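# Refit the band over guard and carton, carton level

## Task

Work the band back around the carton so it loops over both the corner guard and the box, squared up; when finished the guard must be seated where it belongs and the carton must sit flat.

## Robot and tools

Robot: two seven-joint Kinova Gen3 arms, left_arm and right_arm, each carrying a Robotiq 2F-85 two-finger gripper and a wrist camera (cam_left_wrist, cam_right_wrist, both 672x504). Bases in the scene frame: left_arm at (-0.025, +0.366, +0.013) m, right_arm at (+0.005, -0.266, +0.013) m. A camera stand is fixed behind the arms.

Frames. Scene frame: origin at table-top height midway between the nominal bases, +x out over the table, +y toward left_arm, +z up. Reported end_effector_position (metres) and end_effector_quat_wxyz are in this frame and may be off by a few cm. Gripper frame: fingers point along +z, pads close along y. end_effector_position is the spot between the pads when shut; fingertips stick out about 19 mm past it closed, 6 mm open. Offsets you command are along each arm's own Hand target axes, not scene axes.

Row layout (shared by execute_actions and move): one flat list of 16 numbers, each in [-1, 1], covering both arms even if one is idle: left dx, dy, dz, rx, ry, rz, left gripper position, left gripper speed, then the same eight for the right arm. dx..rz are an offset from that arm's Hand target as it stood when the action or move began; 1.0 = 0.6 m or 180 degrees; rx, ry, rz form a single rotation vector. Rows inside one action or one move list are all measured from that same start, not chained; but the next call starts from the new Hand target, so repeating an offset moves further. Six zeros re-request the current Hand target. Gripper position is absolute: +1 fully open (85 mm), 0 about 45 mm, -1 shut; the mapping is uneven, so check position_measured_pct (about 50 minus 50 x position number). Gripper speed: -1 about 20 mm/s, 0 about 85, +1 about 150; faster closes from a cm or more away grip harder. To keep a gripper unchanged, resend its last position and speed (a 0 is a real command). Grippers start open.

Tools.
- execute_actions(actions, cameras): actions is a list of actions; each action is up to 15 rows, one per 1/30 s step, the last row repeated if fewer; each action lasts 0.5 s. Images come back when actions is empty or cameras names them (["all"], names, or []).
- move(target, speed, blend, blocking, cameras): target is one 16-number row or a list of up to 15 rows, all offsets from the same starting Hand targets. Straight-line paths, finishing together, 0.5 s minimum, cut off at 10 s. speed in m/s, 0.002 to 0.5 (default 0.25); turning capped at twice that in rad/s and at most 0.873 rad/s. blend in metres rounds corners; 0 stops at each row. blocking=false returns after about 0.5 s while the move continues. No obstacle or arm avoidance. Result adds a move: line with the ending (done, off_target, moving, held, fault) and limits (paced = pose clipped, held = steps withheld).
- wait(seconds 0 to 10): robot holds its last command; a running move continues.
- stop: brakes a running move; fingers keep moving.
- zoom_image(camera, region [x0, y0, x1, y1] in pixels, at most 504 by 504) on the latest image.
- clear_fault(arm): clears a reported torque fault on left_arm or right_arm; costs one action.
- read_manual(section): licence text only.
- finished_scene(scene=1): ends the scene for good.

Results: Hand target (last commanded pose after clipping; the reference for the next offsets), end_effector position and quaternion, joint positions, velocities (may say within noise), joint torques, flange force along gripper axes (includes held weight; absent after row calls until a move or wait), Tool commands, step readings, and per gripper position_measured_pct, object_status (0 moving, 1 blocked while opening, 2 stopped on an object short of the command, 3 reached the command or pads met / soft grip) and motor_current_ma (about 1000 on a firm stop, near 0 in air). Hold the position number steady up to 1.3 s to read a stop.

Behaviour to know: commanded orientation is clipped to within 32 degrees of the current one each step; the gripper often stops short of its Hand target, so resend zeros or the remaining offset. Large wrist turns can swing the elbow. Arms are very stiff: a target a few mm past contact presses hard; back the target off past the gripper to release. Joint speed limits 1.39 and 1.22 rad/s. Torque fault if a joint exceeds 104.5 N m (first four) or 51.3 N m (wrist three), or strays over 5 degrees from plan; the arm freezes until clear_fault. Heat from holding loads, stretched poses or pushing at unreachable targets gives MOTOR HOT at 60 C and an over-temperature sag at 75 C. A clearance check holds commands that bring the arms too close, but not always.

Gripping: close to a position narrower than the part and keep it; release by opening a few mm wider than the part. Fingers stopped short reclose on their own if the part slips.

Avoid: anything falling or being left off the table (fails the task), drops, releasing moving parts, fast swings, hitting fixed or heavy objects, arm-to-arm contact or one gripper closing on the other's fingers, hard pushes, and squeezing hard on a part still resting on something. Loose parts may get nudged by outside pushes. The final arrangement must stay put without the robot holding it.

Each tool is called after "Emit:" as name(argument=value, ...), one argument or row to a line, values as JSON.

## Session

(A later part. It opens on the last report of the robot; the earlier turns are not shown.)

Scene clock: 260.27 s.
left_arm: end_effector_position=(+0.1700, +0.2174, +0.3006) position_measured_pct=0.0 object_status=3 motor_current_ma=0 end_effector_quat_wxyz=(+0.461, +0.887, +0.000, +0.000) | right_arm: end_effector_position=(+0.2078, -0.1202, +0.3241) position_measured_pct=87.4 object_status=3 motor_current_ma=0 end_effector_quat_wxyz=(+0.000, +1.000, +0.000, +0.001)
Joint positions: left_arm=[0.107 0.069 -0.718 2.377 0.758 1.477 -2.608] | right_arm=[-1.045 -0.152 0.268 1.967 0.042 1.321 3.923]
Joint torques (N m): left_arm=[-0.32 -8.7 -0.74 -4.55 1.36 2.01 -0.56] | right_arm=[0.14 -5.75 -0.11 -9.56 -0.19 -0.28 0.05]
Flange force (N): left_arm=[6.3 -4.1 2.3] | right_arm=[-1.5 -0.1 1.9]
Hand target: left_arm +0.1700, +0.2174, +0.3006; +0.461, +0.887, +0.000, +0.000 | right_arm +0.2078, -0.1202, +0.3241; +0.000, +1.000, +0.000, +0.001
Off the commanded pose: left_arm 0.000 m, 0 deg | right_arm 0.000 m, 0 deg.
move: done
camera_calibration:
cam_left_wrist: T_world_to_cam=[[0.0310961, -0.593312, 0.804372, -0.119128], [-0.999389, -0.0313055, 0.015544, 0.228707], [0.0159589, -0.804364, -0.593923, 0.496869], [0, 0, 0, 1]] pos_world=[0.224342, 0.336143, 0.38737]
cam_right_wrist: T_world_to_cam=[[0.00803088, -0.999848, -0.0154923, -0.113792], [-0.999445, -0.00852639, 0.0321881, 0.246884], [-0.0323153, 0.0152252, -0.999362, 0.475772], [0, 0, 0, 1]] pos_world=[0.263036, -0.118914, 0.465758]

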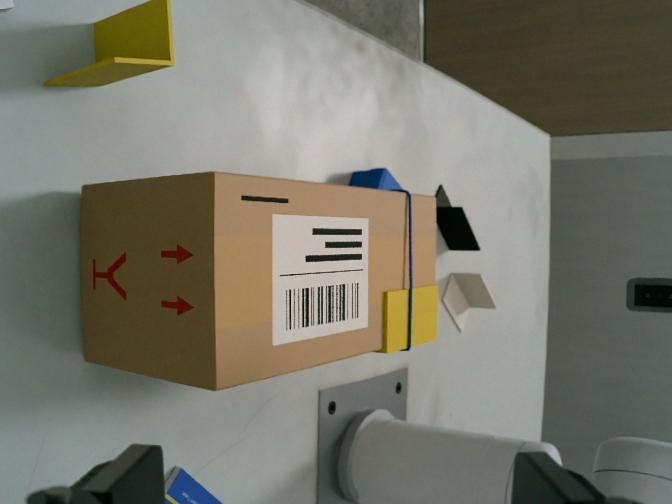

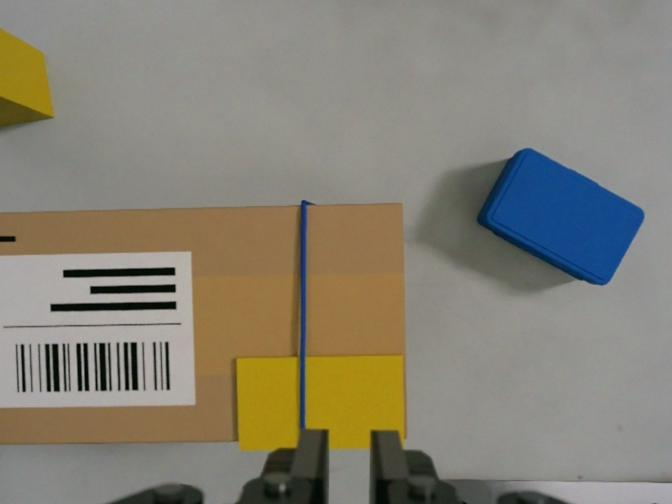

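Emit:
move(
  target=[-0.1833,0.1757,0.3397,0.301,0.1208,0.0629,1,1,0.3537,-0.067,0.1735,0,-0.25,0,-0.75,-1],
  cameras=["all"],
)

Scene clock: 266.27 s.
left_arm: end_effector_position=(+0.0599, -0.0099, +0.2699) position_measured_pct=0.0 object_status=3 motor_current_ma=0 end_effector_quat_wxyz=(+0.000, +0.979, +0.000, +0.204) | right_arm: end_effector_position=(+0.4201, -0.0800, +0.2203) position_measured_pct=87.4 object_status=3 motor_current_ma=0 end_effector_quat_wxyz=(+0.000, +0.924, +0.000, -0.382)
Joint positions: left_arm=[-0.469 -0.599 1.63 1.854 0.244 1.091 -0.469] | right_arm=[-0.451 1.034 0.375 0.826 -0.469 2.1 4.522]
Joint torques (N m): left_arm=[-0.24 7.73 -5.66 -7.4 -0.8 -0.76 -0.53] | right_arm=[0.19 -24.42 2.16 -7.02 -0.54 1.75 0.06]
Flange force (N): left_arm=[0.9 -2.2 -2.4] | right_arm=[-0.4 0.4 2.2]
Hand target: left_arm +0.0599, -0.0099, +0.2699; +0.000, +0.979, +0.000, +0.204 | right_arm +0.4201, -0.0800, +0.2203; +0.000, +0.924, +0.000, -0.382
Off the commanded pose: left_arm 0.000 m, 0 deg | right_arm 0.000 m, 0 deg.
joint sent to its limit (right arm) — joint 6 (wrist pitch), upper limit. The joint targets still meet the commanded pose.
move: done
camera_calibration:
cam_left_wrist: T_world_to_cam=[[0.0376425, -0.999242, -0.00992672, -0.0105518], [-0.909039, -0.0301156, -0.415621, 0.222917], [0.415007, 0.0246688, -0.909484, 0.367014], [0, 0, 0, 1]] pos_world=[0.0507239, -0.0128844, 0.426338]
cam_right_wrist: T_world_to_cam=[[-0.00520884, -0.999845, -0.0168475, -0.0710478], [-0.684006, -0.00872746, 0.729424, 0.176681], [-0.729458, 0.0153232, -0.683854, 0.601609], [0, 0, 0, 1]] pos_world=[0.559329, -0.0787134, 0.281341]

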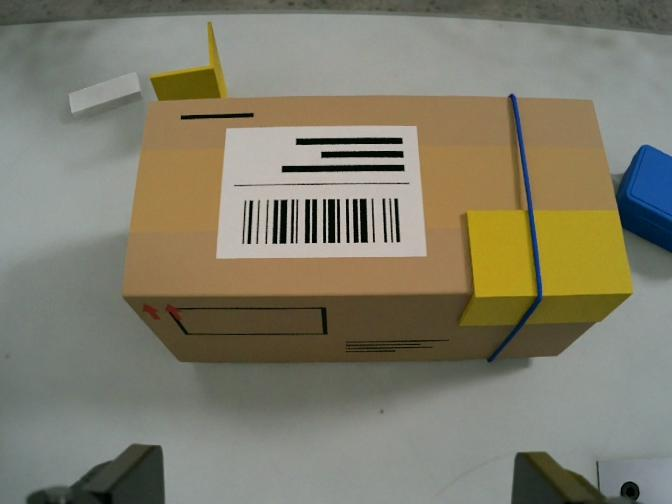

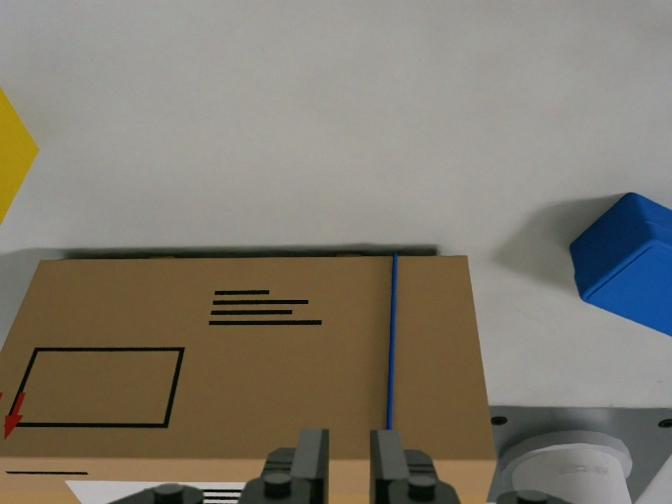

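Emit:
zoom_image(
  camera="cam_right_wrist",
  region=[330, 230, 510, 480],
)

Emit:
zoom_image(
  camera="cam_left_wrist",
  region=[440, 80, 660, 380],
)

Scaled by 2.016.

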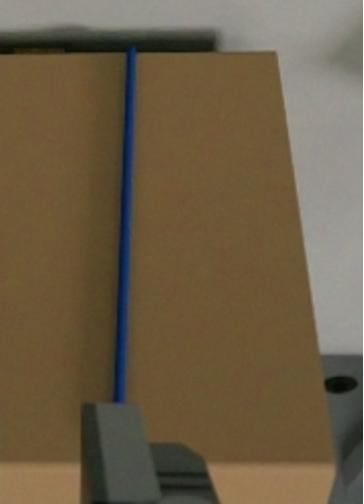

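Scaled by 1.680.

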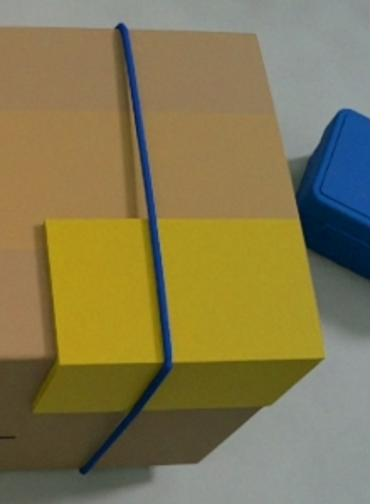

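Emit:
move(
  target=[
    [0.188,-0.38,0.0275,-0.301,-0.1208,-0.0629,1,1,-0.2735,0.0333,0.0848,0,0.25,0,-0.6,-1],
    [0.188,-0.38,0.0275,-0.301,-0.1208,-0.0629,1,1,-0.273,0.0317,0.3208,0,0.25,0,-0.6,-1],
  ],
  blend=[0.03,0],
  cameras=["all"],
)

Scene clock: 285.27 s.
left_arm: end_effector_position=(+0.1700, +0.2180, +0.3000) position_measured_pct=0.0 object_status=3 motor_current_ma=0 end_effector_quat_wxyz=(+0.461, +0.887, +0.000, +0.000) | right_arm: end_effector_position=(+0.1682, -0.0990, +0.1997) position_measured_pct=80.1 object_status=3 motor_current_ma=0 end_effector_quat_wxyz=(+0.000, +1.000, +0.000, +0.001)
Joint positions: left_arm=[0.362 0.101 -0.997 2.371 0.769 1.509 -2.64] | right_arm=[-1.194 -0.02 0.283 2.31 0.009 0.851 3.797]
Joint torques (N m): left_arm=[-0.32 -8.51 -0.97 -4.47 1.29 2.06 -0.56] | right_arm=[0.17 -6.34 0.34 -7.38 -0.13 -0.39 0.06]
Flange force (N): left_arm=[7.2 -5.4 2.4] | right_arm=[-1.8 -0.2 0.4]
Hand target: left_arm +0.1700, +0.2180, +0.3000; +0.461, +0.887, +0.000, +0.000 | right_arm +0.1682, -0.0990, +0.1997; +0.000, +1.000, +0.000, +0.001
Off the commanded pose: left_arm 0.000 m, 0 deg | right_arm 0.000 m, 0 deg.
move: done
camera_calibration:
cam_left_wrist: T_world_to_cam=[[0.0310964, -0.593359, 0.804337, -0.118261], [-0.999389, -0.0313069, 0.0155421, 0.228736], [0.0159593, -0.804329, -0.59397, 0.497001], [0, 0, 0, 1]] pos_world=[0.224342, 0.336743, 0.38677]
cam_right_wrist: T_world_to_cam=[[0.0081308, -0.999845, -0.0155945, -0.0941915], [-0.999445, -0.00862952, 0.032185, 0.211482], [-0.0323146, 0.0153241, -0.99936, 0.349858], [0, 0, 0, 1]] pos_world=[0.223436, -0.0977132, 0.341358]

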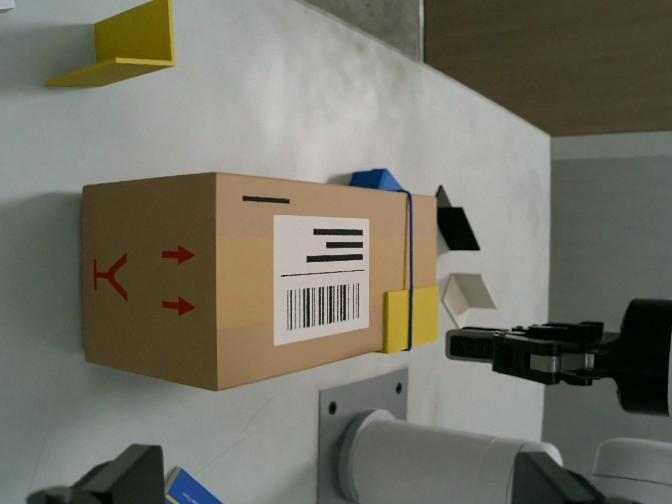

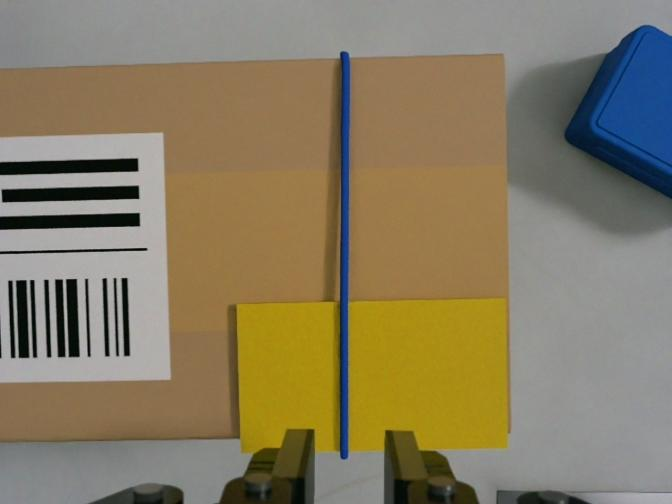

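Emit:
move(
  target=[0,0,0,0,0,0,1,1,0,-0.0017,0.0583,0,0,0,-0.6,-1],
  speed=0.08,
  cameras=["cam_right_wrist"],
)

Scene clock: 289.63 s.
left_arm: end_effector_position=(+0.1700, +0.2180, +0.3000) position_measured_pct=0.0 object_status=3 motor_current_ma=0 end_effector_quat_wxyz=(+0.461, +0.887, +0.000, +0.000) | right_arm: end_effector_position=(+0.1683, -0.0980, +0.1647) position_measured_pct=80.1 object_status=3 motor_current_ma=0 end_effector_quat_wxyz=(+0.000, +1.000, +0.000, +0.001)
Joint positions: left_arm=[0.362 0.101 -0.997 2.371 0.769 1.509 -2.64] | right_arm=[-1.182 0.07 0.291 2.38 -0.03 0.694 3.844]
Joint torques (N m): left_arm=[-0.35 -8.52 -0.94 -4.51 1.32 2.03 -0.56] | right_arm=[0.18 -7.34 0.47 -6.42 -0.17 -0.3 -0.01]
Flange force (N): left_arm=[7.1 -5.5 2.4] | right_arm=[-1.1 -0.3 1.5]
Hand target: left_arm +0.1700, +0.2180, +0.3000; +0.461, +0.887, +0.000, +0.000 | right_arm +0.1683, -0.0980, +0.1647; +0.000, +1.000, +0.000, +0.001
Off the commanded pose: left_arm 0.000 m, 0 deg | right_arm 0.000 m, 0 deg.
move: done
camera_calibration:
cam_right_wrist: T_world_to_cam=[[0.0081308, -0.999845, -0.0155945, -0.0936383], [-0.999445, -0.00862952, 0.032185, 0.212718], [-0.0323146, 0.0153241, -0.99936, 0.314866], [0, 0, 0, 1]] pos_world=[0.223536, -0.0966132, 0.306358]
Images, in order (width x height): cam_right_wrist 672x504.

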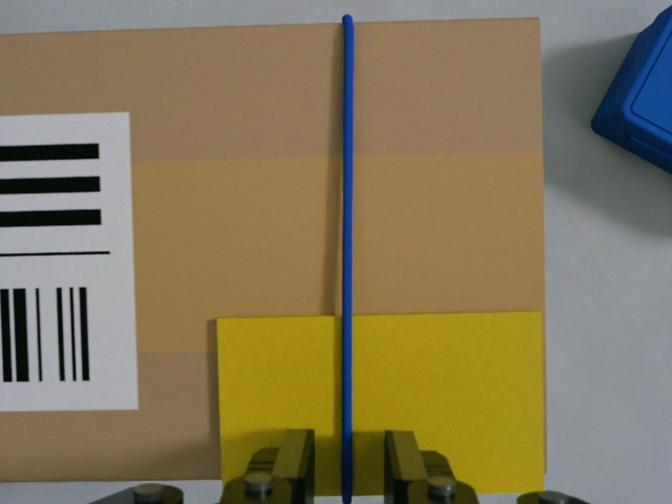

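Emit:
move(
  target=[0,0,0,0,0,0,1,1,0,0,0.0012,0,0,0,-0.6,-1],
  speed=0.02,
)

Emit:
move(
  target=[0,0,0,0,0,0,1,1,0,0,0.0007,0,0,0,-0.6,-1],
  speed=0.02,
)

Scene clock: 292.00 s.
left_arm: end_effector_position=(+0.1700, +0.2180, +0.3000) position_measured_pct=0.0 object_status=3 motor_current_ma=0 end_effector_quat_wxyz=(+0.461, +0.887, +0.000, +0.000) | right_arm: end_effector_position=(+0.1683, -0.0980, +0.1640) position_measured_pct=80.1 object_status=3 motor_current_ma=0 end_effector_quat_wxyz=(+0.000, +1.000, +0.000, +0.001)
Joint positions: left_arm=[0.362 0.101 -0.997 2.371 0.769 1.509 -2.64] | right_arm=[-1.182 0.072 0.291 2.381 -0.031 0.691 3.845]
Joint torques (N m): left_arm=[-0.32 -8.52 -0.96 -4.49 1.32 2.03 -0.57] | right_arm=[0.15 -7.13 0.52 -6.32 -0.2 -0.34 0.03]
Flange force (N): left_arm=[7.1 -5.5 2.3] | right_arm=[-1.6 -0.1 0.4]
Hand target: left_arm +0.1700, +0.2180, +0.3000; +0.461, +0.887, +0.000, +0.000 | right_arm +0.1683, -0.0980, +0.1640; +0.000, +1.000, +0.000, +0.001
Off the commanded pose: left_arm 0.000 m, 0 deg | right_arm 0.000 m, 0 deg.
move: done

Scene clock: 292.70 s.
left_arm: end_effector_position=(+0.1700, +0.2180, +0.3000) position_measured_pct=0.0 object_status=3 motor_current_ma=0 end_effector_quat_wxyz=(+0.461, +0.887, +0.000, +0.000) | right_arm: end_effector_position=(+0.1683, -0.0980, +0.1636) position_measured_pct=80.1 object_status=3 motor_current_ma=0 end_effector_quat_wxyz=(+0.000, +1.000, +0.000, +0.001)
Joint positions: left_arm=[0.362 0.101 -0.997 2.371 0.769 1.509 -2.64] | right_arm=[-1.182 0.073 0.291 2.382 -0.032 0.689 3.846]
Joint torques (N m): left_arm=[-0.29 -8.47 -0.9 -4.5 1.32 2.05 -0.55] | right_arm=[0.15 -7.18 0.48 -6.37 -0.18 -0.31 0.03]
Flange force (N): left_arm=[6.9 -5.5 2.3] | right_arm=[-1.5 0.0 0.9]
Hand target: left_arm +0.1700, +0.2180, +0.3000; +0.461, +0.887, +0.000, +0.000 | right_arm +0.1683, -0.0980, +0.1636; +0.000, +1.000, +0.000, +0.001
Off the commanded pose: left_arm 0.000 m, 0 deg | right_arm 0.000 m, 0 deg.
move: done

Emit:
move(
  target=[0,0,0,0,0,0,1,1,0,0,0.0006,0,0,0,-0.6,-1],
  speed=0.02,
)

Scene clock: 294.20 s.
left_arm: end_effector_position=(+0.1700, +0.2180, +0.3000) position_measured_pct=0.0 object_status=3 motor_current_ma=0 end_effector_quat_wxyz=(+0.461, +0.887, +0.000, +0.000) | right_arm: end_effector_position=(+0.1683, -0.0980, +0.1632) position_measured_pct=80.1 object_status=3 motor_current_ma=0 end_effector_quat_wxyz=(+0.000, +1.000, +0.000, +0.001)
Joint positions: left_arm=[0.362 0.101 -0.997 2.371 0.769 1.509 -2.64] | right_arm=[-1.181 0.074 0.291 2.383 -0.032 0.687 3.847]
Joint torques (N m): left_arm=[-0.32 -8.51 -0.95 -4.5 1.33 2.03 -0.57] | right_arm=[0.15 -7.18 0.52 -6.35 -0.2 -0.34 0.04]
Flange force (N): left_arm=[7.1 -5.5 2.3] | right_arm=[-1.6 -0.1 0.6]
Hand target: left_arm +0.1700, +0.2180, +0.3000; +0.461, +0.887, +0.000, +0.000 | right_arm +0.1683, -0.0980, +0.1632; +0.000, +1.000, +0.000, +0.001
Off the commanded pose: left_arm 0.000 m, 0 deg | right_arm 0.000 m, 0 deg.
move: done

Emit:
move(
  target=[0,0,0,0,0,0,1,1,0,0,0,0,0,0,-0.97,-1],
  cameras=["cam_right_wrist"],
)

Scene clock: 297.07 s.
left_arm: end_effector_position=(+0.1700, +0.2180, +0.3000) position_measured_pct=0.0 object_status=3 motor_current_ma=0 end_effector_quat_wxyz=(+0.461, +0.887, +0.000, +0.000) | right_arm: end_effector_position=(+0.1683, -0.0980, +0.1632) position_measured_pct=98.3 object_status=0 motor_current_ma=290 end_effector_quat_wxyz=(+0.000, +1.000, +0.000, +0.001)
Joint positions: left_arm=[0.362 0.101 -0.997 2.371 0.769 1.509 -2.64] | right_arm=[-1.181 0.074 0.291 2.383 -0.032 0.687 3.847]
Joint torques (N m): left_arm=[-0.32 -8.53 -0.9 -4.5 1.32 2.05 -0.54] | right_arm=[0.34 -6.06 0.67 -5.24 -0.03 -0.29 0.09]
Flange force (N): left_arm=[7.1 -5.7 2.3] | right_arm=[-2.3 -0.8 -4.4]
Hand target: left_arm +0.1700, +0.2180, +0.3000; +0.461, +0.887, +0.000, +0.000 | right_arm +0.1683, -0.0980, +0.1632; +0.000, +1.000, +0.000, +0.001
Off the commanded pose: left_arm 0.000 m, 0 deg | right_arm 0.000 m, 0 deg.
move: done
camera_calibration:
cam_right_wrist: T_world_to_cam=[[0.00813301, -0.999847, -0.0154945, -0.0936933], [-0.999445, -0.00862852, 0.0321859, 0.212766], [-0.0323146, 0.0152241, -0.999362, 0.313358], [0, 0, 0, 1]] pos_world=[0.223536, -0.0966137, 0.304858]
Images, in order (width x height): cam_right_wrist 672x504.

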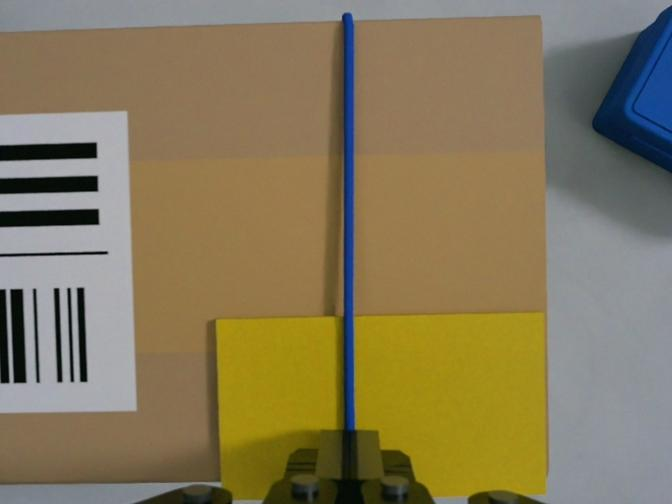

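Emit:
move(
  target=[0,0,0,0,0,0,1,1,0,0,-0.005,0,0,0,-0.97,-1],
  speed=0.03,
)

Scene clock: 298.67 s.
left_arm: end_effector_position=(+0.1700, +0.2180, +0.3000) position_measured_pct=0.0 object_status=3 motor_current_ma=0 end_effector_quat_wxyz=(+0.461, +0.887, +0.000, +0.000) | right_arm: end_effector_position=(+0.1683, -0.0980, +0.1662) position_measured_pct=98.3 object_status=3 motor_current_ma=290 end_effector_quat_wxyz=(+0.000, +1.000, +0.000, +0.001)
Joint positions: left_arm=[0.362 0.101 -0.997 2.371 0.769 1.509 -2.64] | right_arm=[-1.183 0.066 0.291 2.377 -0.028 0.701 3.842]
Joint torques (N m): left_arm=[-0.34 -8.51 -0.93 -4.5 1.32 2.05 -0.56] | right_arm=[0.12 -7.16 0.52 -6.42 -0.19 -0.31 0.05]
Flange force (N): left_arm=[7.1 -5.4 2.4] | right_arm=[-1.5 -0.2 0.9]
Hand target: left_arm +0.1700, +0.2180, +0.3000; +0.461, +0.887, +0.000, +0.000 | right_arm +0.1683, -0.0980, +0.1662; +0.000, +1.000, +0.000, +0.001
Off the commanded pose: left_arm 0.000 m, 0 deg | right_arm 0.000 m, 0 deg.
move: done

Emit:
move(
  target=[0,0,0,0,0,0,1,1,0,0,-0.005,0,0,0,-1,-1],
  speed=0.03,
  cameras=["all"],
)

Scene clock: 300.63 s.
left_arm: end_effector_position=(+0.1700, +0.2180, +0.3000) position_measured_pct=0.0 object_status=3 motor_current_ma=0 end_effector_quat_wxyz=(+0.461, +0.887, +0.000, +0.000) | right_arm: end_effector_position=(+0.1683, -0.0980, +0.1692) position_measured_pct=98.7 object_status=3 motor_current_ma=1000 end_effector_quat_wxyz=(+0.000, +1.000, +0.000, +0.001)
Joint positions: left_arm=[0.362 0.101 -0.997 2.371 0.769 1.509 -2.64] | right_arm=[-1.185 0.058 0.291 2.371 -0.024 0.715 3.837]
Joint torques (N m): left_arm=[-0.32 -8.5 -0.95 -4.5 1.32 2.06 -0.56] | right_arm=[0.17 -7.02 0.48 -6.52 -0.18 -0.36 0.04]
Flange force (N): left_arm=[7.0 -5.4 2.4] | right_arm=[-1.7 -0.1 0.5]
Hand target: left_arm +0.1700, +0.2180, +0.3000; +0.461, +0.887, +0.000, +0.000 | right_arm +0.1683, -0.0980, +0.1692; +0.000, +1.000, +0.000, +0.001
Off the commanded pose: left_arm 0.000 m, 0 deg | right_arm 0.000 m, 0 deg.
move: done
camera_calibration:
cam_left_wrist: T_world_to_cam=[[0.0310964, -0.593359, 0.804337, -0.118261], [-0.999389, -0.0313069, 0.0155421, 0.228736], [0.0159593, -0.804329, -0.59397, 0.497001], [0, 0, 0, 1]] pos_world=[0.224342, 0.336743, 0.38677]
cam_right_wrist: T_world_to_cam=[[0.00803307, -0.999848, -0.0154923, -0.0935786], [-0.999445, -0.00852858, 0.032188, 0.212582], [-0.0323153, 0.0152252, -0.999362, 0.319355], [0, 0, 0, 1]] pos_world=[0.223536, -0.0966136, 0.310858]

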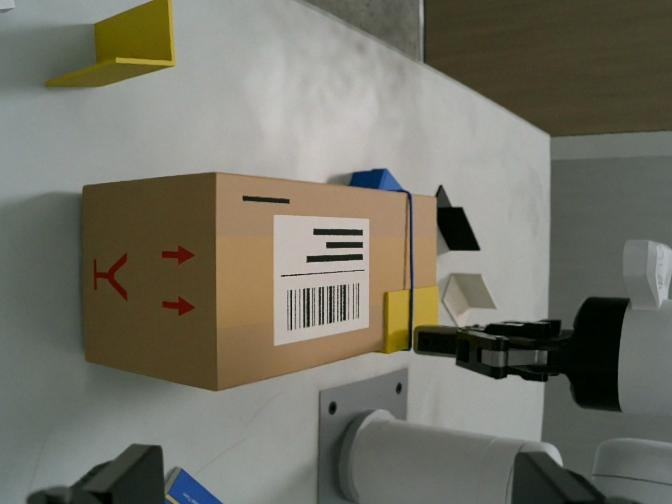

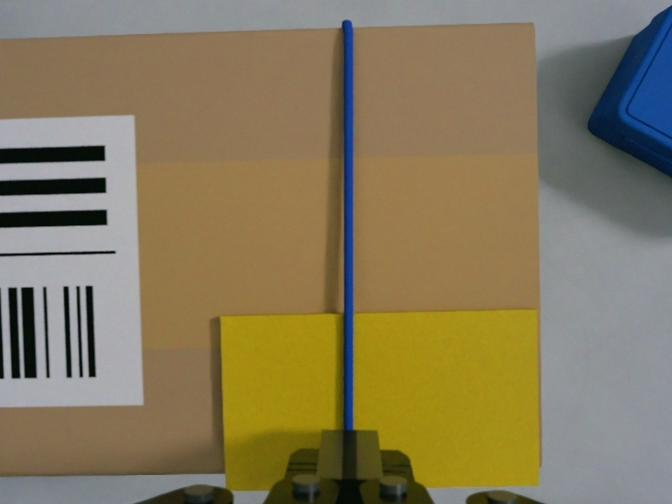

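Emit:
move(
  target=[
    [0,0,0,0,0,0,1,1,0,0,0,0,0,0,-0.6,-1],
    [0,0,0,0,0,0,1,1,0,0,0.0105,0,0,0,-0.6,-1],
  ],
  speed=0.03,
)

Scene clock: 304.87 s.
left_arm: end_effector_position=(+0.1700, +0.2180, +0.3000) position_measured_pct=0.0 object_status=3 motor_current_ma=0 end_effector_quat_wxyz=(+0.461, +0.887, +0.000, +0.000) | right_arm: end_effector_position=(+0.1683, -0.0980, +0.1629) position_measured_pct=80.1 object_status=3 motor_current_ma=0 end_effector_quat_wxyz=(+0.000, +1.000, +0.000, +0.001)
Joint positions: left_arm=[0.362 0.101 -0.997 2.371 0.769 1.509 -2.64] | right_arm=[-1.181 0.075 0.291 2.383 -0.033 0.686 3.847]
Joint torques (N m): left_arm=[-0.33 -8.49 -0.96 -4.48 1.31 2.07 -0.56] | right_arm=[0.13 -7.25 0.5 -6.34 -0.2 -0.38 -0.08]
Flange force (N): left_arm=[7.0 -5.3 2.4] | right_arm=[-0.9 0.1 0.8]
Hand target: left_arm +0.1700, +0.2180, +0.3000; +0.461, +0.887, +0.000, +0.000 | right_arm +0.1683, -0.0980, +0.1629; +0.000, +1.000, +0.000, +0.001
Off the commanded pose: left_arm 0.000 m, 0 deg | right_arm 0.000 m, 0 deg.
move: done

Emit:
move(
  target=[0,0,0,0,0,0,1,1,0,0,0.0008,0,0,0,-0.6,-1],
  speed=0.02,
)

Scene clock: 306.10 s.
left_arm: end_effector_position=(+0.1700, +0.2180, +0.3000) position_measured_pct=0.0 object_status=3 motor_current_ma=0 end_effector_quat_wxyz=(+0.461, +0.887, +0.000, +0.000) | right_arm: end_effector_position=(+0.1683, -0.0980, +0.1624) position_measured_pct=80.1 object_status=3 motor_current_ma=0 end_effector_quat_wxyz=(+0.000, +1.000, +0.000, +0.001)
Joint positions: left_arm=[0.362 0.101 -0.997 2.371 0.769 1.509 -2.64] | right_arm=[-1.181 0.077 0.291 2.384 -0.033 0.684 3.848]
Joint torques (N m): left_arm=[-0.35 -8.51 -0.93 -4.47 1.3 2.05 -0.56] | right_arm=[0.16 -7.15 0.5 -6.28 -0.2 -0.34 0.06]
Flange force (N): left_arm=[7.2 -5.4 2.4] | right_arm=[-1.7 -0.1 0.4]
Hand target: left_arm +0.1700, +0.2180, +0.3000; +0.461, +0.887, +0.000, +0.000 | right_arm +0.1683, -0.0980, +0.1624; +0.000, +1.000, +0.000, +0.001
Off the commanded pose: left_arm 0.000 m, 0 deg | right_arm 0.000 m, 0 deg.
move: done

Emit:
move(
  target=[0,0,0,0,0,0,1,1,0,0,0.0008,0,0,0,-0.6,-1],
  speed=0.02,
)

Scene clock: 307.77 s.
left_arm: end_effector_position=(+0.1700, +0.2180, +0.3000) position_measured_pct=0.0 object_status=3 motor_current_ma=0 end_effector_quat_wxyz=(+0.461, +0.887, +0.000, +0.000) | right_arm: end_effector_position=(+0.1683, -0.0980, +0.1620) position_measured_pct=80.1 object_status=3 motor_current_ma=0 end_effector_quat_wxyz=(+0.000, +1.000, +0.000, +0.001)
Joint positions: left_arm=[0.362 0.101 -0.997 2.371 0.769 1.509 -2.64] | right_arm=[-1.181 0.078 0.291 2.385 -0.034 0.681 3.849]
Joint torques (N m): left_arm=[-0.34 -8.52 -0.94 -4.51 1.31 2.04 -0.57] | right_arm=[0.4 2.22 0.68 -3.22 0.18 -3.97 -0.04]
Flange force (N): left_arm=[7.1 -5.5 2.4] | right_arm=[-10.8 8.5 -48.5]
Hand target: left_arm +0.1700, +0.2180, +0.3000; +0.461, +0.887, +0.000, +0.000 | right_arm +0.1683, -0.0980, +0.1620; +0.000, +1.000, +0.000, +0.001
Off the commanded pose: left_arm 0.000 m, 0 deg | right_arm 0.000 m, 0 deg.
move: done

Emit:
move(
  target=[0,0,0,0,0,0,1,1,0,0,-0.0010,0,0,0,-0.6,-1],
  speed=0.02,
)

Scene clock: 309.17 s.
left_arm: end_effector_position=(+0.1700, +0.2180, +0.3000) position_measured_pct=0.0 object_status=3 motor_current_ma=0 end_effector_quat_wxyz=(+0.461, +0.887, +0.000, +0.000) | right_arm: end_effector_position=(+0.1683, -0.0980, +0.1625) position_measured_pct=80.1 object_status=3 motor_current_ma=0 end_effector_quat_wxyz=(+0.000, +1.000, +0.000, +0.001)
Joint positions: left_arm=[0.362 0.101 -0.997 2.371 0.769 1.509 -2.64] | right_arm=[-1.181 0.076 0.291 2.384 -0.033 0.684 3.848]
Joint torques (N m): left_arm=[-0.31 -8.49 -0.96 -4.49 1.3 2.05 -0.57] | right_arm=[0.16 -7.01 0.52 -6.39 -0.2 -0.32 0.02]
Flange force (N): left_arm=[7.1 -5.3 2.4] | right_arm=[-2.0 0.4 0.3]
Hand target: left_arm +0.1700, +0.2180, +0.3000; +0.461, +0.887, +0.000, +0.000 | right_arm +0.1683, -0.0980, +0.1626; +0.000, +1.000, +0.000, +0.001
Off the commanded pose: left_arm 0.000 m, 0 deg | right_arm 0.000 m, 0 deg.
move: done

Emit:
move(
  target=[0,0,0,0,0,0,1,1,0,0,0,0,0,0,-0.97,-1],
)

Emit:
move(
  target=[0,0,0,0,0,0,1,1,0,0,-0.005,0,0,0,-0.97,-1],
  speed=0.03,
  cameras=["cam_right_wrist"],
)

Scene clock: 312.37 s.
left_arm: end_effector_position=(+0.1700, +0.2180, +0.3000) position_measured_pct=0.0 object_status=3 motor_current_ma=0 end_effector_quat_wxyz=(+0.461, +0.887, +0.000, +0.000) | right_arm: end_effector_position=(+0.1683, -0.0980, +0.1626) position_measured_pct=98.3 object_status=0 motor_current_ma=340 end_effector_quat_wxyz=(+0.000, +1.000, +0.000, +0.001)
Joint positions: left_arm=[0.362 0.101 -0.997 2.371 0.769 1.509 -2.64] | right_arm=[-1.181 0.076 0.291 2.384 -0.033 0.684 3.848]
Joint torques (N m): left_arm=[-0.34 -8.49 -0.92 -4.51 1.33 2.04 -0.58] | right_arm=[0.26 -7.08 0.61 -6.12 -0.1 -0.24 0.05]
Flange force (N): left_arm=[6.9 -5.3 2.3] | right_arm=[-1.8 -0.5 0.4]
Hand target: left_arm +0.1700, +0.2180, +0.3000; +0.461, +0.887, +0.000, +0.000 | right_arm +0.1683, -0.0980, +0.1626; +0.000, +1.000, +0.000, +0.001
Off the commanded pose: left_arm 0.000 m, 0 deg | right_arm 0.000 m, 0 deg.
move: done

Scene clock: 313.07 s.
left_arm: end_effector_position=(+0.1700, +0.2180, +0.3000) position_measured_pct=0.0 object_status=3 motor_current_ma=0 end_effector_quat_wxyz=(+0.461, +0.887, +0.000, +0.000) | right_arm: end_effector_position=(+0.1683, -0.0980, +0.1655) position_measured_pct=98.3 object_status=3 motor_current_ma=340 end_effector_quat_wxyz=(+0.000, +1.000, +0.000, +0.001)
Joint positions: left_arm=[0.362 0.101 -0.997 2.371 0.769 1.509 -2.64] | right_arm=[-1.183 0.068 0.291 2.378 -0.029 0.698 3.843]
Joint torques (N m): left_arm=[-0.31 -8.48 -0.92 -4.48 1.32 2.06 -0.56] | right_arm=[0.02 -7.42 0.36 -6.48 -0.31 -0.14 0.03]
Flange force (N): left_arm=[7.0 -5.4 2.3] | right_arm=[-0.8 0.0 2.4]
Hand target: left_arm +0.1700, +0.2180, +0.3000; +0.461, +0.887, +0.000, +0.000 | right_arm +0.1683, -0.0980, +0.1656; +0.000, +1.000, +0.000, +0.001
Off the commanded pose: left_arm 0.000 m, 0 deg | right_arm 0.000 m, 0 deg.
move: done
camera_calibration:
cam_right_wrist: T_world_to_cam=[[0.00813301, -0.999847, -0.0154945, -0.0936577], [-0.999445, -0.00862852, 0.0321859, 0.212692], [-0.0323146, 0.0152241, -0.999362, 0.315657], [0, 0, 0, 1]] pos_world=[0.223536, -0.0966137, 0.307158]
Images, in order (width x height): cam_right_wrist 672x504.

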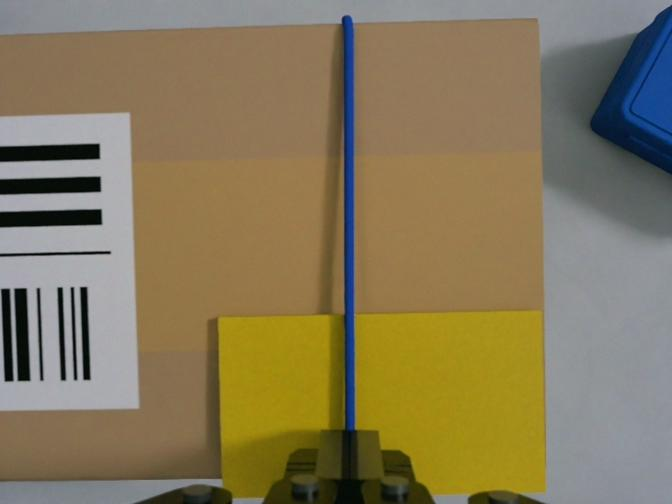

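Emit:
move(
  target=[
    [0,0,0,0,0,0,1,1,0,0,0,0,0,0,-1,-1],
    [0,0,0,0,0,0,1,1,0,0,-0.0075,0,0,0,-1,-1],
    [0,0,0,0,0,0,1,1,0,0.027,-0.0075,0,0,0,-1,-1],
  ],
  speed=0.03,
  cameras=["all"],
)

Scene clock: 317.73 s.
left_arm: end_effector_position=(+0.1700, +0.2180, +0.3000) position_measured_pct=0.0 object_status=3 motor_current_ma=0 end_effector_quat_wxyz=(+0.461, +0.887, +0.000, +0.000) | right_arm: end_effector_position=(+0.1683, -0.1142, +0.1701) position_measured_pct=98.7 object_status=3 motor_current_ma=1000 end_effector_quat_wxyz=(+0.000, +1.000, +0.000, +0.001)
Joint positions: left_arm=[0.362 0.101 -0.997 2.371 0.769 1.509 -2.64] | right_arm=[-1.163 0.027 0.308 2.398 -0.011 0.717 3.867]
Joint torques (N m): left_arm=[-0.35 -8.49 -0.9 -4.48 1.31 2.06 -0.57] | right_arm=[0.02 -6.64 0.22 -6.16 -0.37 0.11 0.04]
Flange force (N): left_arm=[7.0 -5.3 2.3] | right_arm=[-0.2 -0.7 2.4]
Hand target: left_arm +0.1700, +0.2180, +0.3000; +0.461, +0.887, +0.000, +0.000 | right_arm +0.1683, -0.1142, +0.1701; +0.000, +1.000, +0.000, +0.001
Off the commanded pose: left_arm 0.000 m, 0 deg | right_arm 0.000 m, 0 deg.
move: done
camera_calibration:
cam_left_wrist: T_world_to_cam=[[0.0310964, -0.593359, 0.804337, -0.118261], [-0.999389, -0.0313069, 0.0155421, 0.228736], [0.0159593, -0.804329, -0.59397, 0.497001], [0, 0, 0, 1]] pos_world=[0.224342, 0.336743, 0.38677]
cam_right_wrist: T_world_to_cam=[[0.00813301, -0.999847, -0.0154945, -0.109785], [-0.999445, -0.00862852, 0.0321859, 0.212307], [-0.0323146, 0.0152241, -0.999362, 0.320397], [0, 0, 0, 1]] pos_world=[0.223436, -0.112814, 0.311658]

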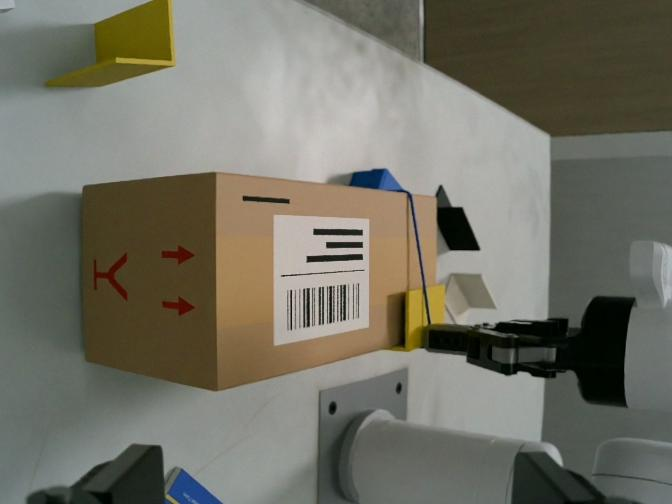

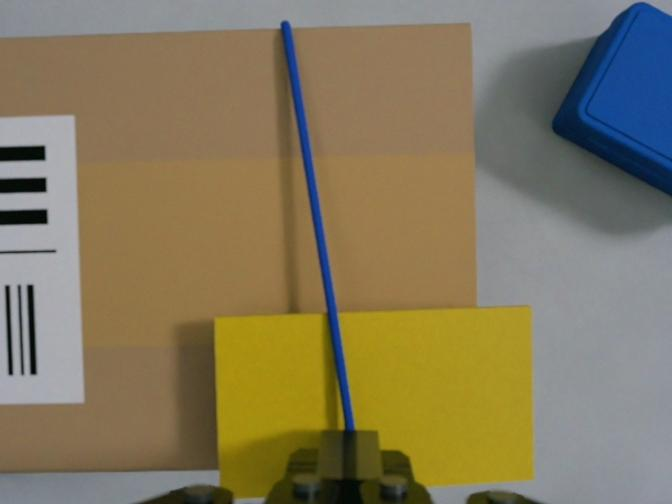

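Emit:
move(
  target=[0,0,0,0,0,0,1,1,0,-0.027,0,0,0,0,-1,-1],
  speed=0.03,
  cameras=["all"],
)

Scene clock: 330.90 s.
left_arm: end_effector_position=(+0.1700, +0.2180, +0.3000) position_measured_pct=0.0 object_status=3 motor_current_ma=0 end_effector_quat_wxyz=(+0.461, +0.887, +0.000, +0.000) | right_arm: end_effector_position=(+0.1683, -0.0980, +0.1701) position_measured_pct=98.7 object_status=3 motor_current_ma=1000 end_effector_quat_wxyz=(+0.000, +1.000, +0.000, +0.001)
Joint positions: left_arm=[0.362 0.101 -0.997 2.371 0.769 1.509 -2.64] | right_arm=[-1.185 0.055 0.291 2.369 -0.023 0.719 3.835]
Joint torques (N m): left_arm=[-0.32 -8.54 -0.94 -4.46 1.32 2.05 -0.54] | right_arm=[-0.01 -7.37 0.27 -6.59 -0.4 -0.11 0.04]
Flange force (N): left_arm=[7.2 -5.7 2.3] | right_arm=[-0.6 0.0 2.6]
Hand target: left_arm +0.1700, +0.2180, +0.3000; +0.461, +0.887, +0.000, +0.000 | right_arm +0.1683, -0.0980, +0.1701; +0.000, +1.000, +0.000, +0.001
Off the commanded pose: left_arm 0.000 m, 0 deg | right_arm 0.000 m, 0 deg.
move: done
camera_calibration:
cam_left_wrist: T_world_to_cam=[[0.0310964, -0.593359, 0.804337, -0.118261], [-0.999389, -0.0313069, 0.0155421, 0.228736], [0.0159593, -0.804329, -0.59397, 0.497001], [0, 0, 0, 1]] pos_world=[0.224342, 0.336743, 0.38677]
cam_right_wrist: T_world_to_cam=[[0.00803086, -0.999846, -0.0155923, -0.0935339], [-0.999445, -0.00852959, 0.0321872, 0.212557], [-0.0323152, 0.0153251, -0.99936, 0.320163], [0, 0, 0, 1]] pos_world=[0.223536, -0.0966131, 0.311658]

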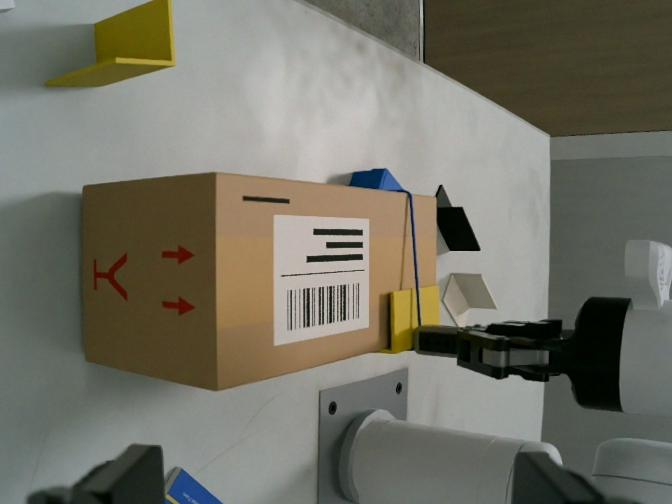

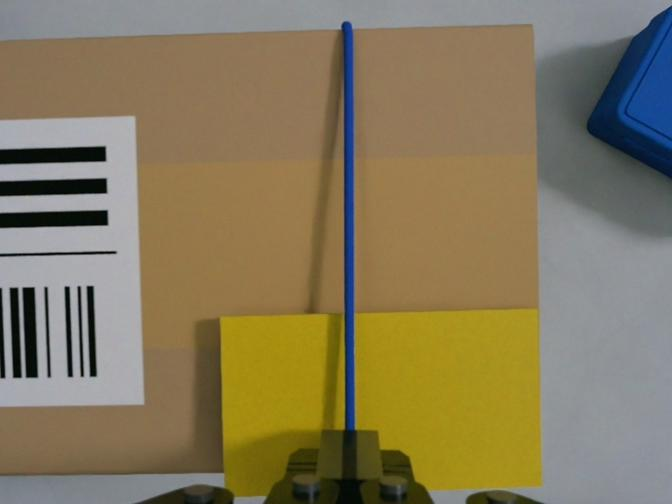

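Emit:
zoom_image(
  camera="cam_left_wrist",
  region=[360, 260, 480, 370],
)

Emit:
zoom_image(
  camera="cam_right_wrist",
  region=[180, 290, 560, 504],
)

Scaled by 4.200.

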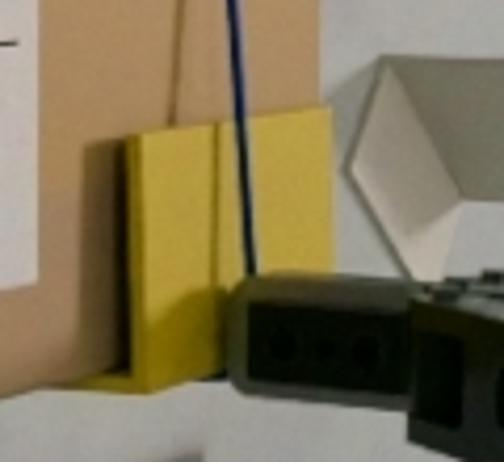

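Scaled by 1.326.

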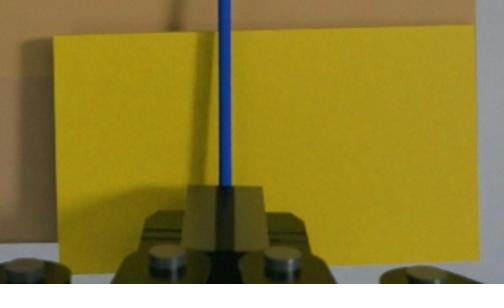

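Emit:
move(
  target=[
    [0,0,0,0,0,0,1,1,0,0,0.0118,0,0,0,-1,-1],
    [0,0,0,0,0,0,1,1,0,0,0.0118,0,0,0,-0.8,-1],
    [0,0,0,0,0,0,1,1,0,0,0.0118,0,0,0,-0.6,-1],
    [0,0,0,0,0,0,1,1,0,0,-0.0383,0,0,0,-0.6,-1],
  ],
  speed=[0.03,0.03,0.03,0.1],
  cameras=["all"],
)

Scene clock: 345.57 s.
left_arm: end_effector_position=(+0.1700, +0.2180, +0.3000) position_measured_pct=0.0 object_status=3 motor_current_ma=0 end_effector_quat_wxyz=(+0.461, +0.887, +0.000, +0.000) | right_arm: end_effector_position=(+0.1682, -0.0980, +0.1930) position_measured_pct=80.1 object_status=3 motor_current_ma=0 end_effector_quat_wxyz=(+0.000, +1.000, +0.000, +0.001)
Joint positions: left_arm=[0.362 0.101 -0.997 2.371 0.769 1.509 -2.64] | right_arm=[-1.194 -0.003 0.286 2.322 0.002 0.822 3.803]
Joint torques (N m): left_arm=[-0.34 -8.51 -0.93 -4.5 1.31 2.04 -0.58] | right_arm=[0.17 -6.61 0.31 -7.31 -0.21 -0.31 0.05]
Flange force (N): left_arm=[7.1 -5.3 2.4] | right_arm=[-1.6 -0.1 1.2]
Hand target: left_arm +0.1700, +0.2180, +0.3000; +0.461, +0.887, +0.000, +0.000 | right_arm +0.1682, -0.0980, +0.1930; +0.000, +1.000, +0.000, +0.001
Off the commanded pose: left_arm 0.000 m, 0 deg | right_arm 0.000 m, 0 deg.
move: done
camera_calibration:
cam_left_wrist: T_world_to_cam=[[0.0310964, -0.593359, 0.804337, -0.118261], [-0.999389, -0.0313069, 0.0155421, 0.228736], [0.0159593, -0.804329, -0.59397, 0.497001], [0, 0, 0, 1]] pos_world=[0.224342, 0.336743, 0.38677]
cam_right_wrist: T_world_to_cam=[[0.00803307, -0.999848, -0.0154923, -0.0932091], [-0.999445, -0.00852858, 0.032188, 0.211716], [-0.0323153, 0.0152252, -0.999362, 0.343136], [0, 0, 0, 1]] pos_world=[0.223436, -0.0966136, 0.334658]

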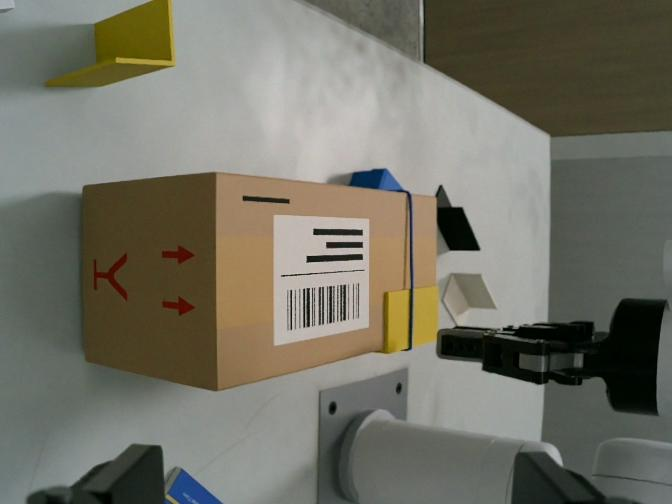

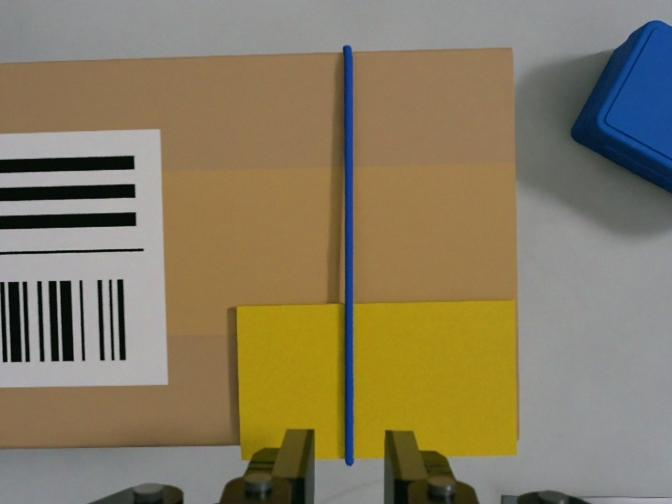

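Emit:
move(
  target=[
    [0,0,0,0,0,0,1,1,-0.0205,0,0.038,0,0,0,-0.6,-1],
    [0,0,0,0,0,0,1,1,-0.0205,0,0.0505,0,0,0,-0.6,-1],
  ],
  speed=[0.08,0.02],
  cameras=["all"],
)

Scene clock: 353.43 s.
left_arm: end_effector_position=(+0.1700, +0.2180, +0.3000) position_measured_pct=0.0 object_status=3 motor_current_ma=0 end_effector_quat_wxyz=(+0.461, +0.887, +0.000, +0.000) | right_arm: end_effector_position=(+0.1560, -0.0980, +0.1627) position_measured_pct=80.1 object_status=3 motor_current_ma=0 end_effector_quat_wxyz=(+0.000, +1.000, +0.000, +0.001)
Joint positions: left_arm=[0.362 0.101 -0.997 2.371 0.769 1.509 -2.64] | right_arm=[-1.208 0.056 0.269 2.404 -0.022 0.683 3.791]
Joint torques (N m): left_arm=[-0.32 -8.49 -0.91 -4.51 1.33 2.07 -0.57] | right_arm=[0.18 -6.75 0.43 -6.31 -0.19 -0.3 0.05]
Flange force (N): left_arm=[6.9 -5.4 2.4] | right_arm=[-1.8 0.1 0.5]
Hand target: left_arm +0.1700, +0.2180, +0.3000; +0.461, +0.887, +0.000, +0.000 | right_arm +0.1560, -0.0980, +0.1627; +0.000, +1.000, +0.000, +0.001
Off the commanded pose: left_arm 0.000 m, 0 deg | right_arm 0.000 m, 0 deg.
move: done
camera_calibration:
cam_left_wrist: T_world_to_cam=[[0.0310964, -0.593359, 0.804337, -0.118261], [-0.999389, -0.0313069, 0.0155421, 0.228736], [0.0159593, -0.804329, -0.59397, 0.497001], [0, 0, 0, 1]] pos_world=[0.224342, 0.336743, 0.38677]
cam_right_wrist: T_world_to_cam=[[0.00813301, -0.999847, -0.0154945, -0.093601], [-0.999445, -0.00862852, 0.0321859, 0.200489], [-0.0323146, 0.0152241, -0.999362, 0.312461], [0, 0, 0, 1]] pos_world=[0.211236, -0.0966137, 0.304358]

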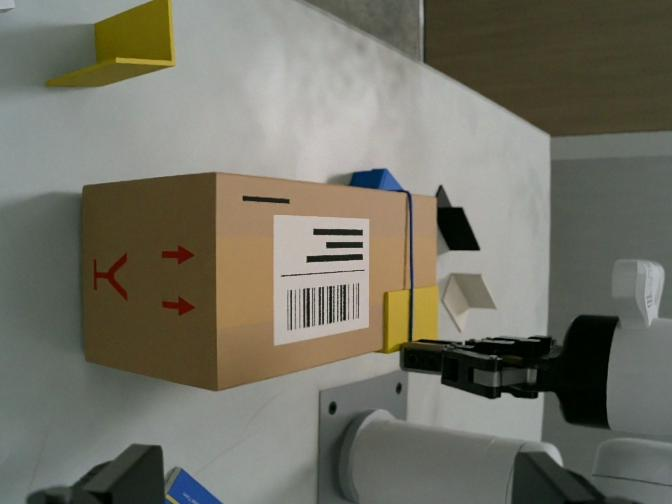

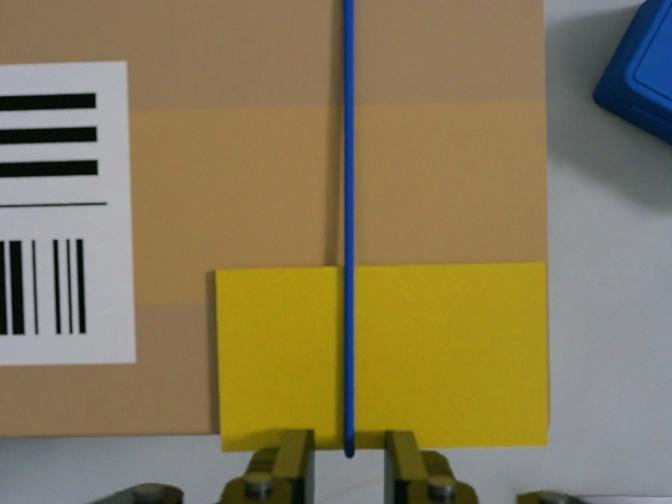

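Emit:
move(
  target=[0,0,0,0,0,0,1,1,0.01,0,0.0002,0,0,0,-0.6,-1],
  speed=0.02,
)

Emit:
move(
  target=[
    [0,0,0,0,0,0,1,1,0,0,0,0,0,0,-0.97,-1],
    [0,0,0,0,0,0,1,1,0,0,-0.005,0,0,0,-0.97,-1],
  ],
  speed=0.03,
  cameras=["cam_right_wrist"],
)

Scene clock: 356.70 s.
left_arm: end_effector_position=(+0.1700, +0.2180, +0.3000) position_measured_pct=0.0 object_status=3 motor_current_ma=0 end_effector_quat_wxyz=(+0.461, +0.887, +0.000, +0.000) | right_arm: end_effector_position=(+0.1620, -0.0980, +0.1626) position_measured_pct=80.1 object_status=3 motor_current_ma=0 end_effector_quat_wxyz=(+0.000, +1.000, +0.000, +0.001)
Joint positions: left_arm=[0.362 0.101 -0.997 2.371 0.769 1.509 -2.64] | right_arm=[-1.194 0.066 0.279 2.395 -0.027 0.683 3.819]
Joint torques (N m): left_arm=[-0.3 -8.51 -0.94 -4.51 1.33 2.05 -0.57] | right_arm=[0.17 -6.99 0.38 -6.27 -0.2 -0.3 0.02]
Flange force (N): left_arm=[7.0 -5.5 2.3] | right_arm=[-1.4 0.1 0.6]
Hand target: left_arm +0.1700, +0.2180, +0.3000; +0.461, +0.887, +0.000, +0.000 | right_arm +0.1620, -0.0980, +0.1626; +0.000, +1.000, +0.000, +0.001
Off the commanded pose: left_arm 0.000 m, 0 deg | right_arm 0.000 m, 0 deg.
move: done

Scene clock: 358.70 s.
left_arm: end_effector_position=(+0.1700, +0.2180, +0.3000) position_measured_pct=0.0 object_status=3 motor_current_ma=0 end_effector_quat_wxyz=(+0.461, +0.887, +0.000, +0.000) | right_arm: end_effector_position=(+0.1620, -0.0980, +0.1656) position_measured_pct=98.3 object_status=3 motor_current_ma=250 end_effector_quat_wxyz=(+0.000, +1.000, +0.000, +0.001)
Joint positions: left_arm=[0.362 0.101 -0.997 2.371 0.769 1.509 -2.64] | right_arm=[-1.195 0.057 0.279 2.389 -0.023 0.697 3.814]
Joint torques (N m): left_arm=[-0.3 -8.5 -0.94 -4.47 1.31 2.04 -0.55] | right_arm=[0.03 -7.22 0.33 -6.5 -0.29 -0.15 0.01]
Flange force (N): left_arm=[7.1 -5.6 2.3] | right_arm=[-0.8 0.1 2.4]
Hand target: left_arm +0.1700, +0.2180, +0.3000; +0.461, +0.887, +0.000, +0.000 | right_arm +0.1620, -0.0980, +0.1656; +0.000, +1.000, +0.000, +0.001
Off the commanded pose: left_arm 0.000 m, 0 deg | right_arm 0.000 m, 0 deg.
move: done
camera_calibration:
cam_right_wrist: T_world_to_cam=[[0.00803245, -0.999848, -0.0154915, -0.0935839], [-0.999449, -0.00852641, 0.0320881, 0.206434], [-0.0322153, 0.0152252, -0.999365, 0.315532], [0, 0, 0, 1]] pos_world=[0.217236, -0.0966136, 0.307258]
Images, in order (width x height): cam_right_wrist 672x504.

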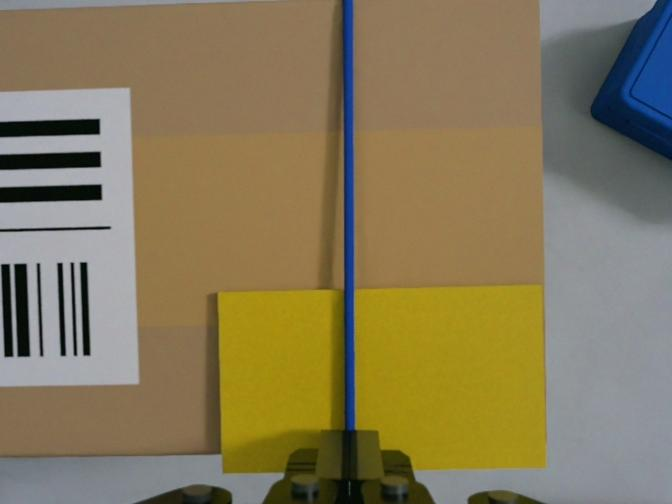

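Emit:
move(
  target=[
    [0,0,0,0,0,0,1,1,0,0,0,0,0,0,-1,-1],
    [0,0,0,0,0,0,1,1,-0.01,0,-0.005,0,0,0,-1,-1],
    [0,0,0,0,0,0,1,1,-0.027,0,-0.02,0,0,0,-1,-1],
  ],
  speed=0.04,
  blend=[0,0.003,0],
  cameras=["all"],
)

Scene clock: 361.63 s.
left_arm: end_effector_position=(+0.1700, +0.2180, +0.3000) position_measured_pct=0.0 object_status=3 motor_current_ma=0 end_effector_quat_wxyz=(+0.461, +0.887, +0.000, +0.000) | right_arm: end_effector_position=(+0.1458, -0.0980, +0.1776) position_measured_pct=98.7 object_status=3 motor_current_ma=1000 end_effector_quat_wxyz=(+0.000, +1.000, +0.000, +0.001)
Joint positions: left_arm=[0.362 0.101 -0.997 2.371 0.769 1.509 -2.64] | right_arm=[-1.236 -0.001 0.246 2.39 0.002 0.752 3.722]
Joint torques (N m): left_arm=[-0.35 -8.52 -0.92 -4.51 1.31 2.05 -0.56] | right_arm=[-0.28 -6.54 -0.03 -6.46 -0.67 0.16 0.06]
Flange force (N): left_arm=[7.1 -5.5 2.4] | right_arm=[0.6 -0.1 3.0]
Hand target: left_arm +0.1700, +0.2180, +0.3000; +0.461, +0.887, +0.000, +0.000 | right_arm +0.1458, -0.0980, +0.1776; +0.000, +1.000, +0.000, +0.001
Off the commanded pose: left_arm 0.000 m, 0 deg | right_arm 0.000 m, 0 deg.
move: done
camera_calibration:
cam_left_wrist: T_world_to_cam=[[0.0310964, -0.593359, 0.804337, -0.118261], [-0.999389, -0.0313069, 0.0155421, 0.228736], [0.0159593, -0.804329, -0.59397, 0.497001], [0, 0, 0, 1]] pos_world=[0.224342, 0.336743, 0.38677]
cam_right_wrist: T_world_to_cam=[[0.00803245, -0.999848, -0.0154915, -0.0932679], [-0.999449, -0.00852641, 0.0320881, 0.189857], [-0.0322153, 0.0152252, -0.999365, 0.327003], [0, 0, 0, 1]] pos_world=[0.201036, -0.0966136, 0.319258]

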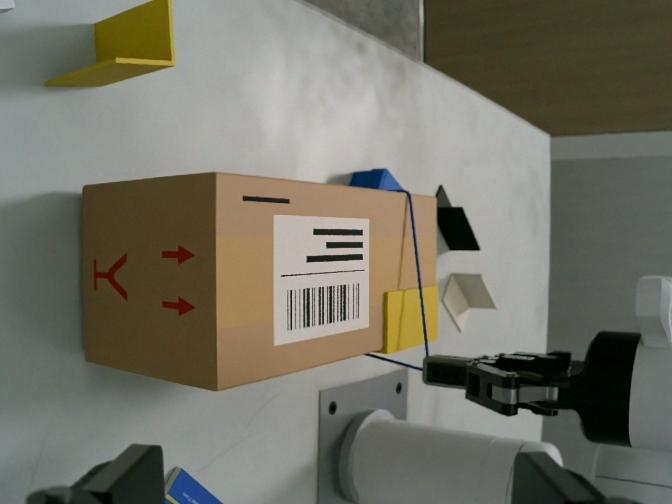

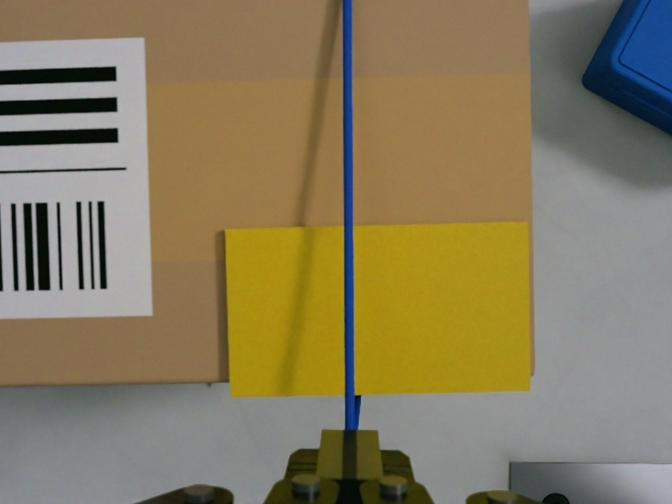

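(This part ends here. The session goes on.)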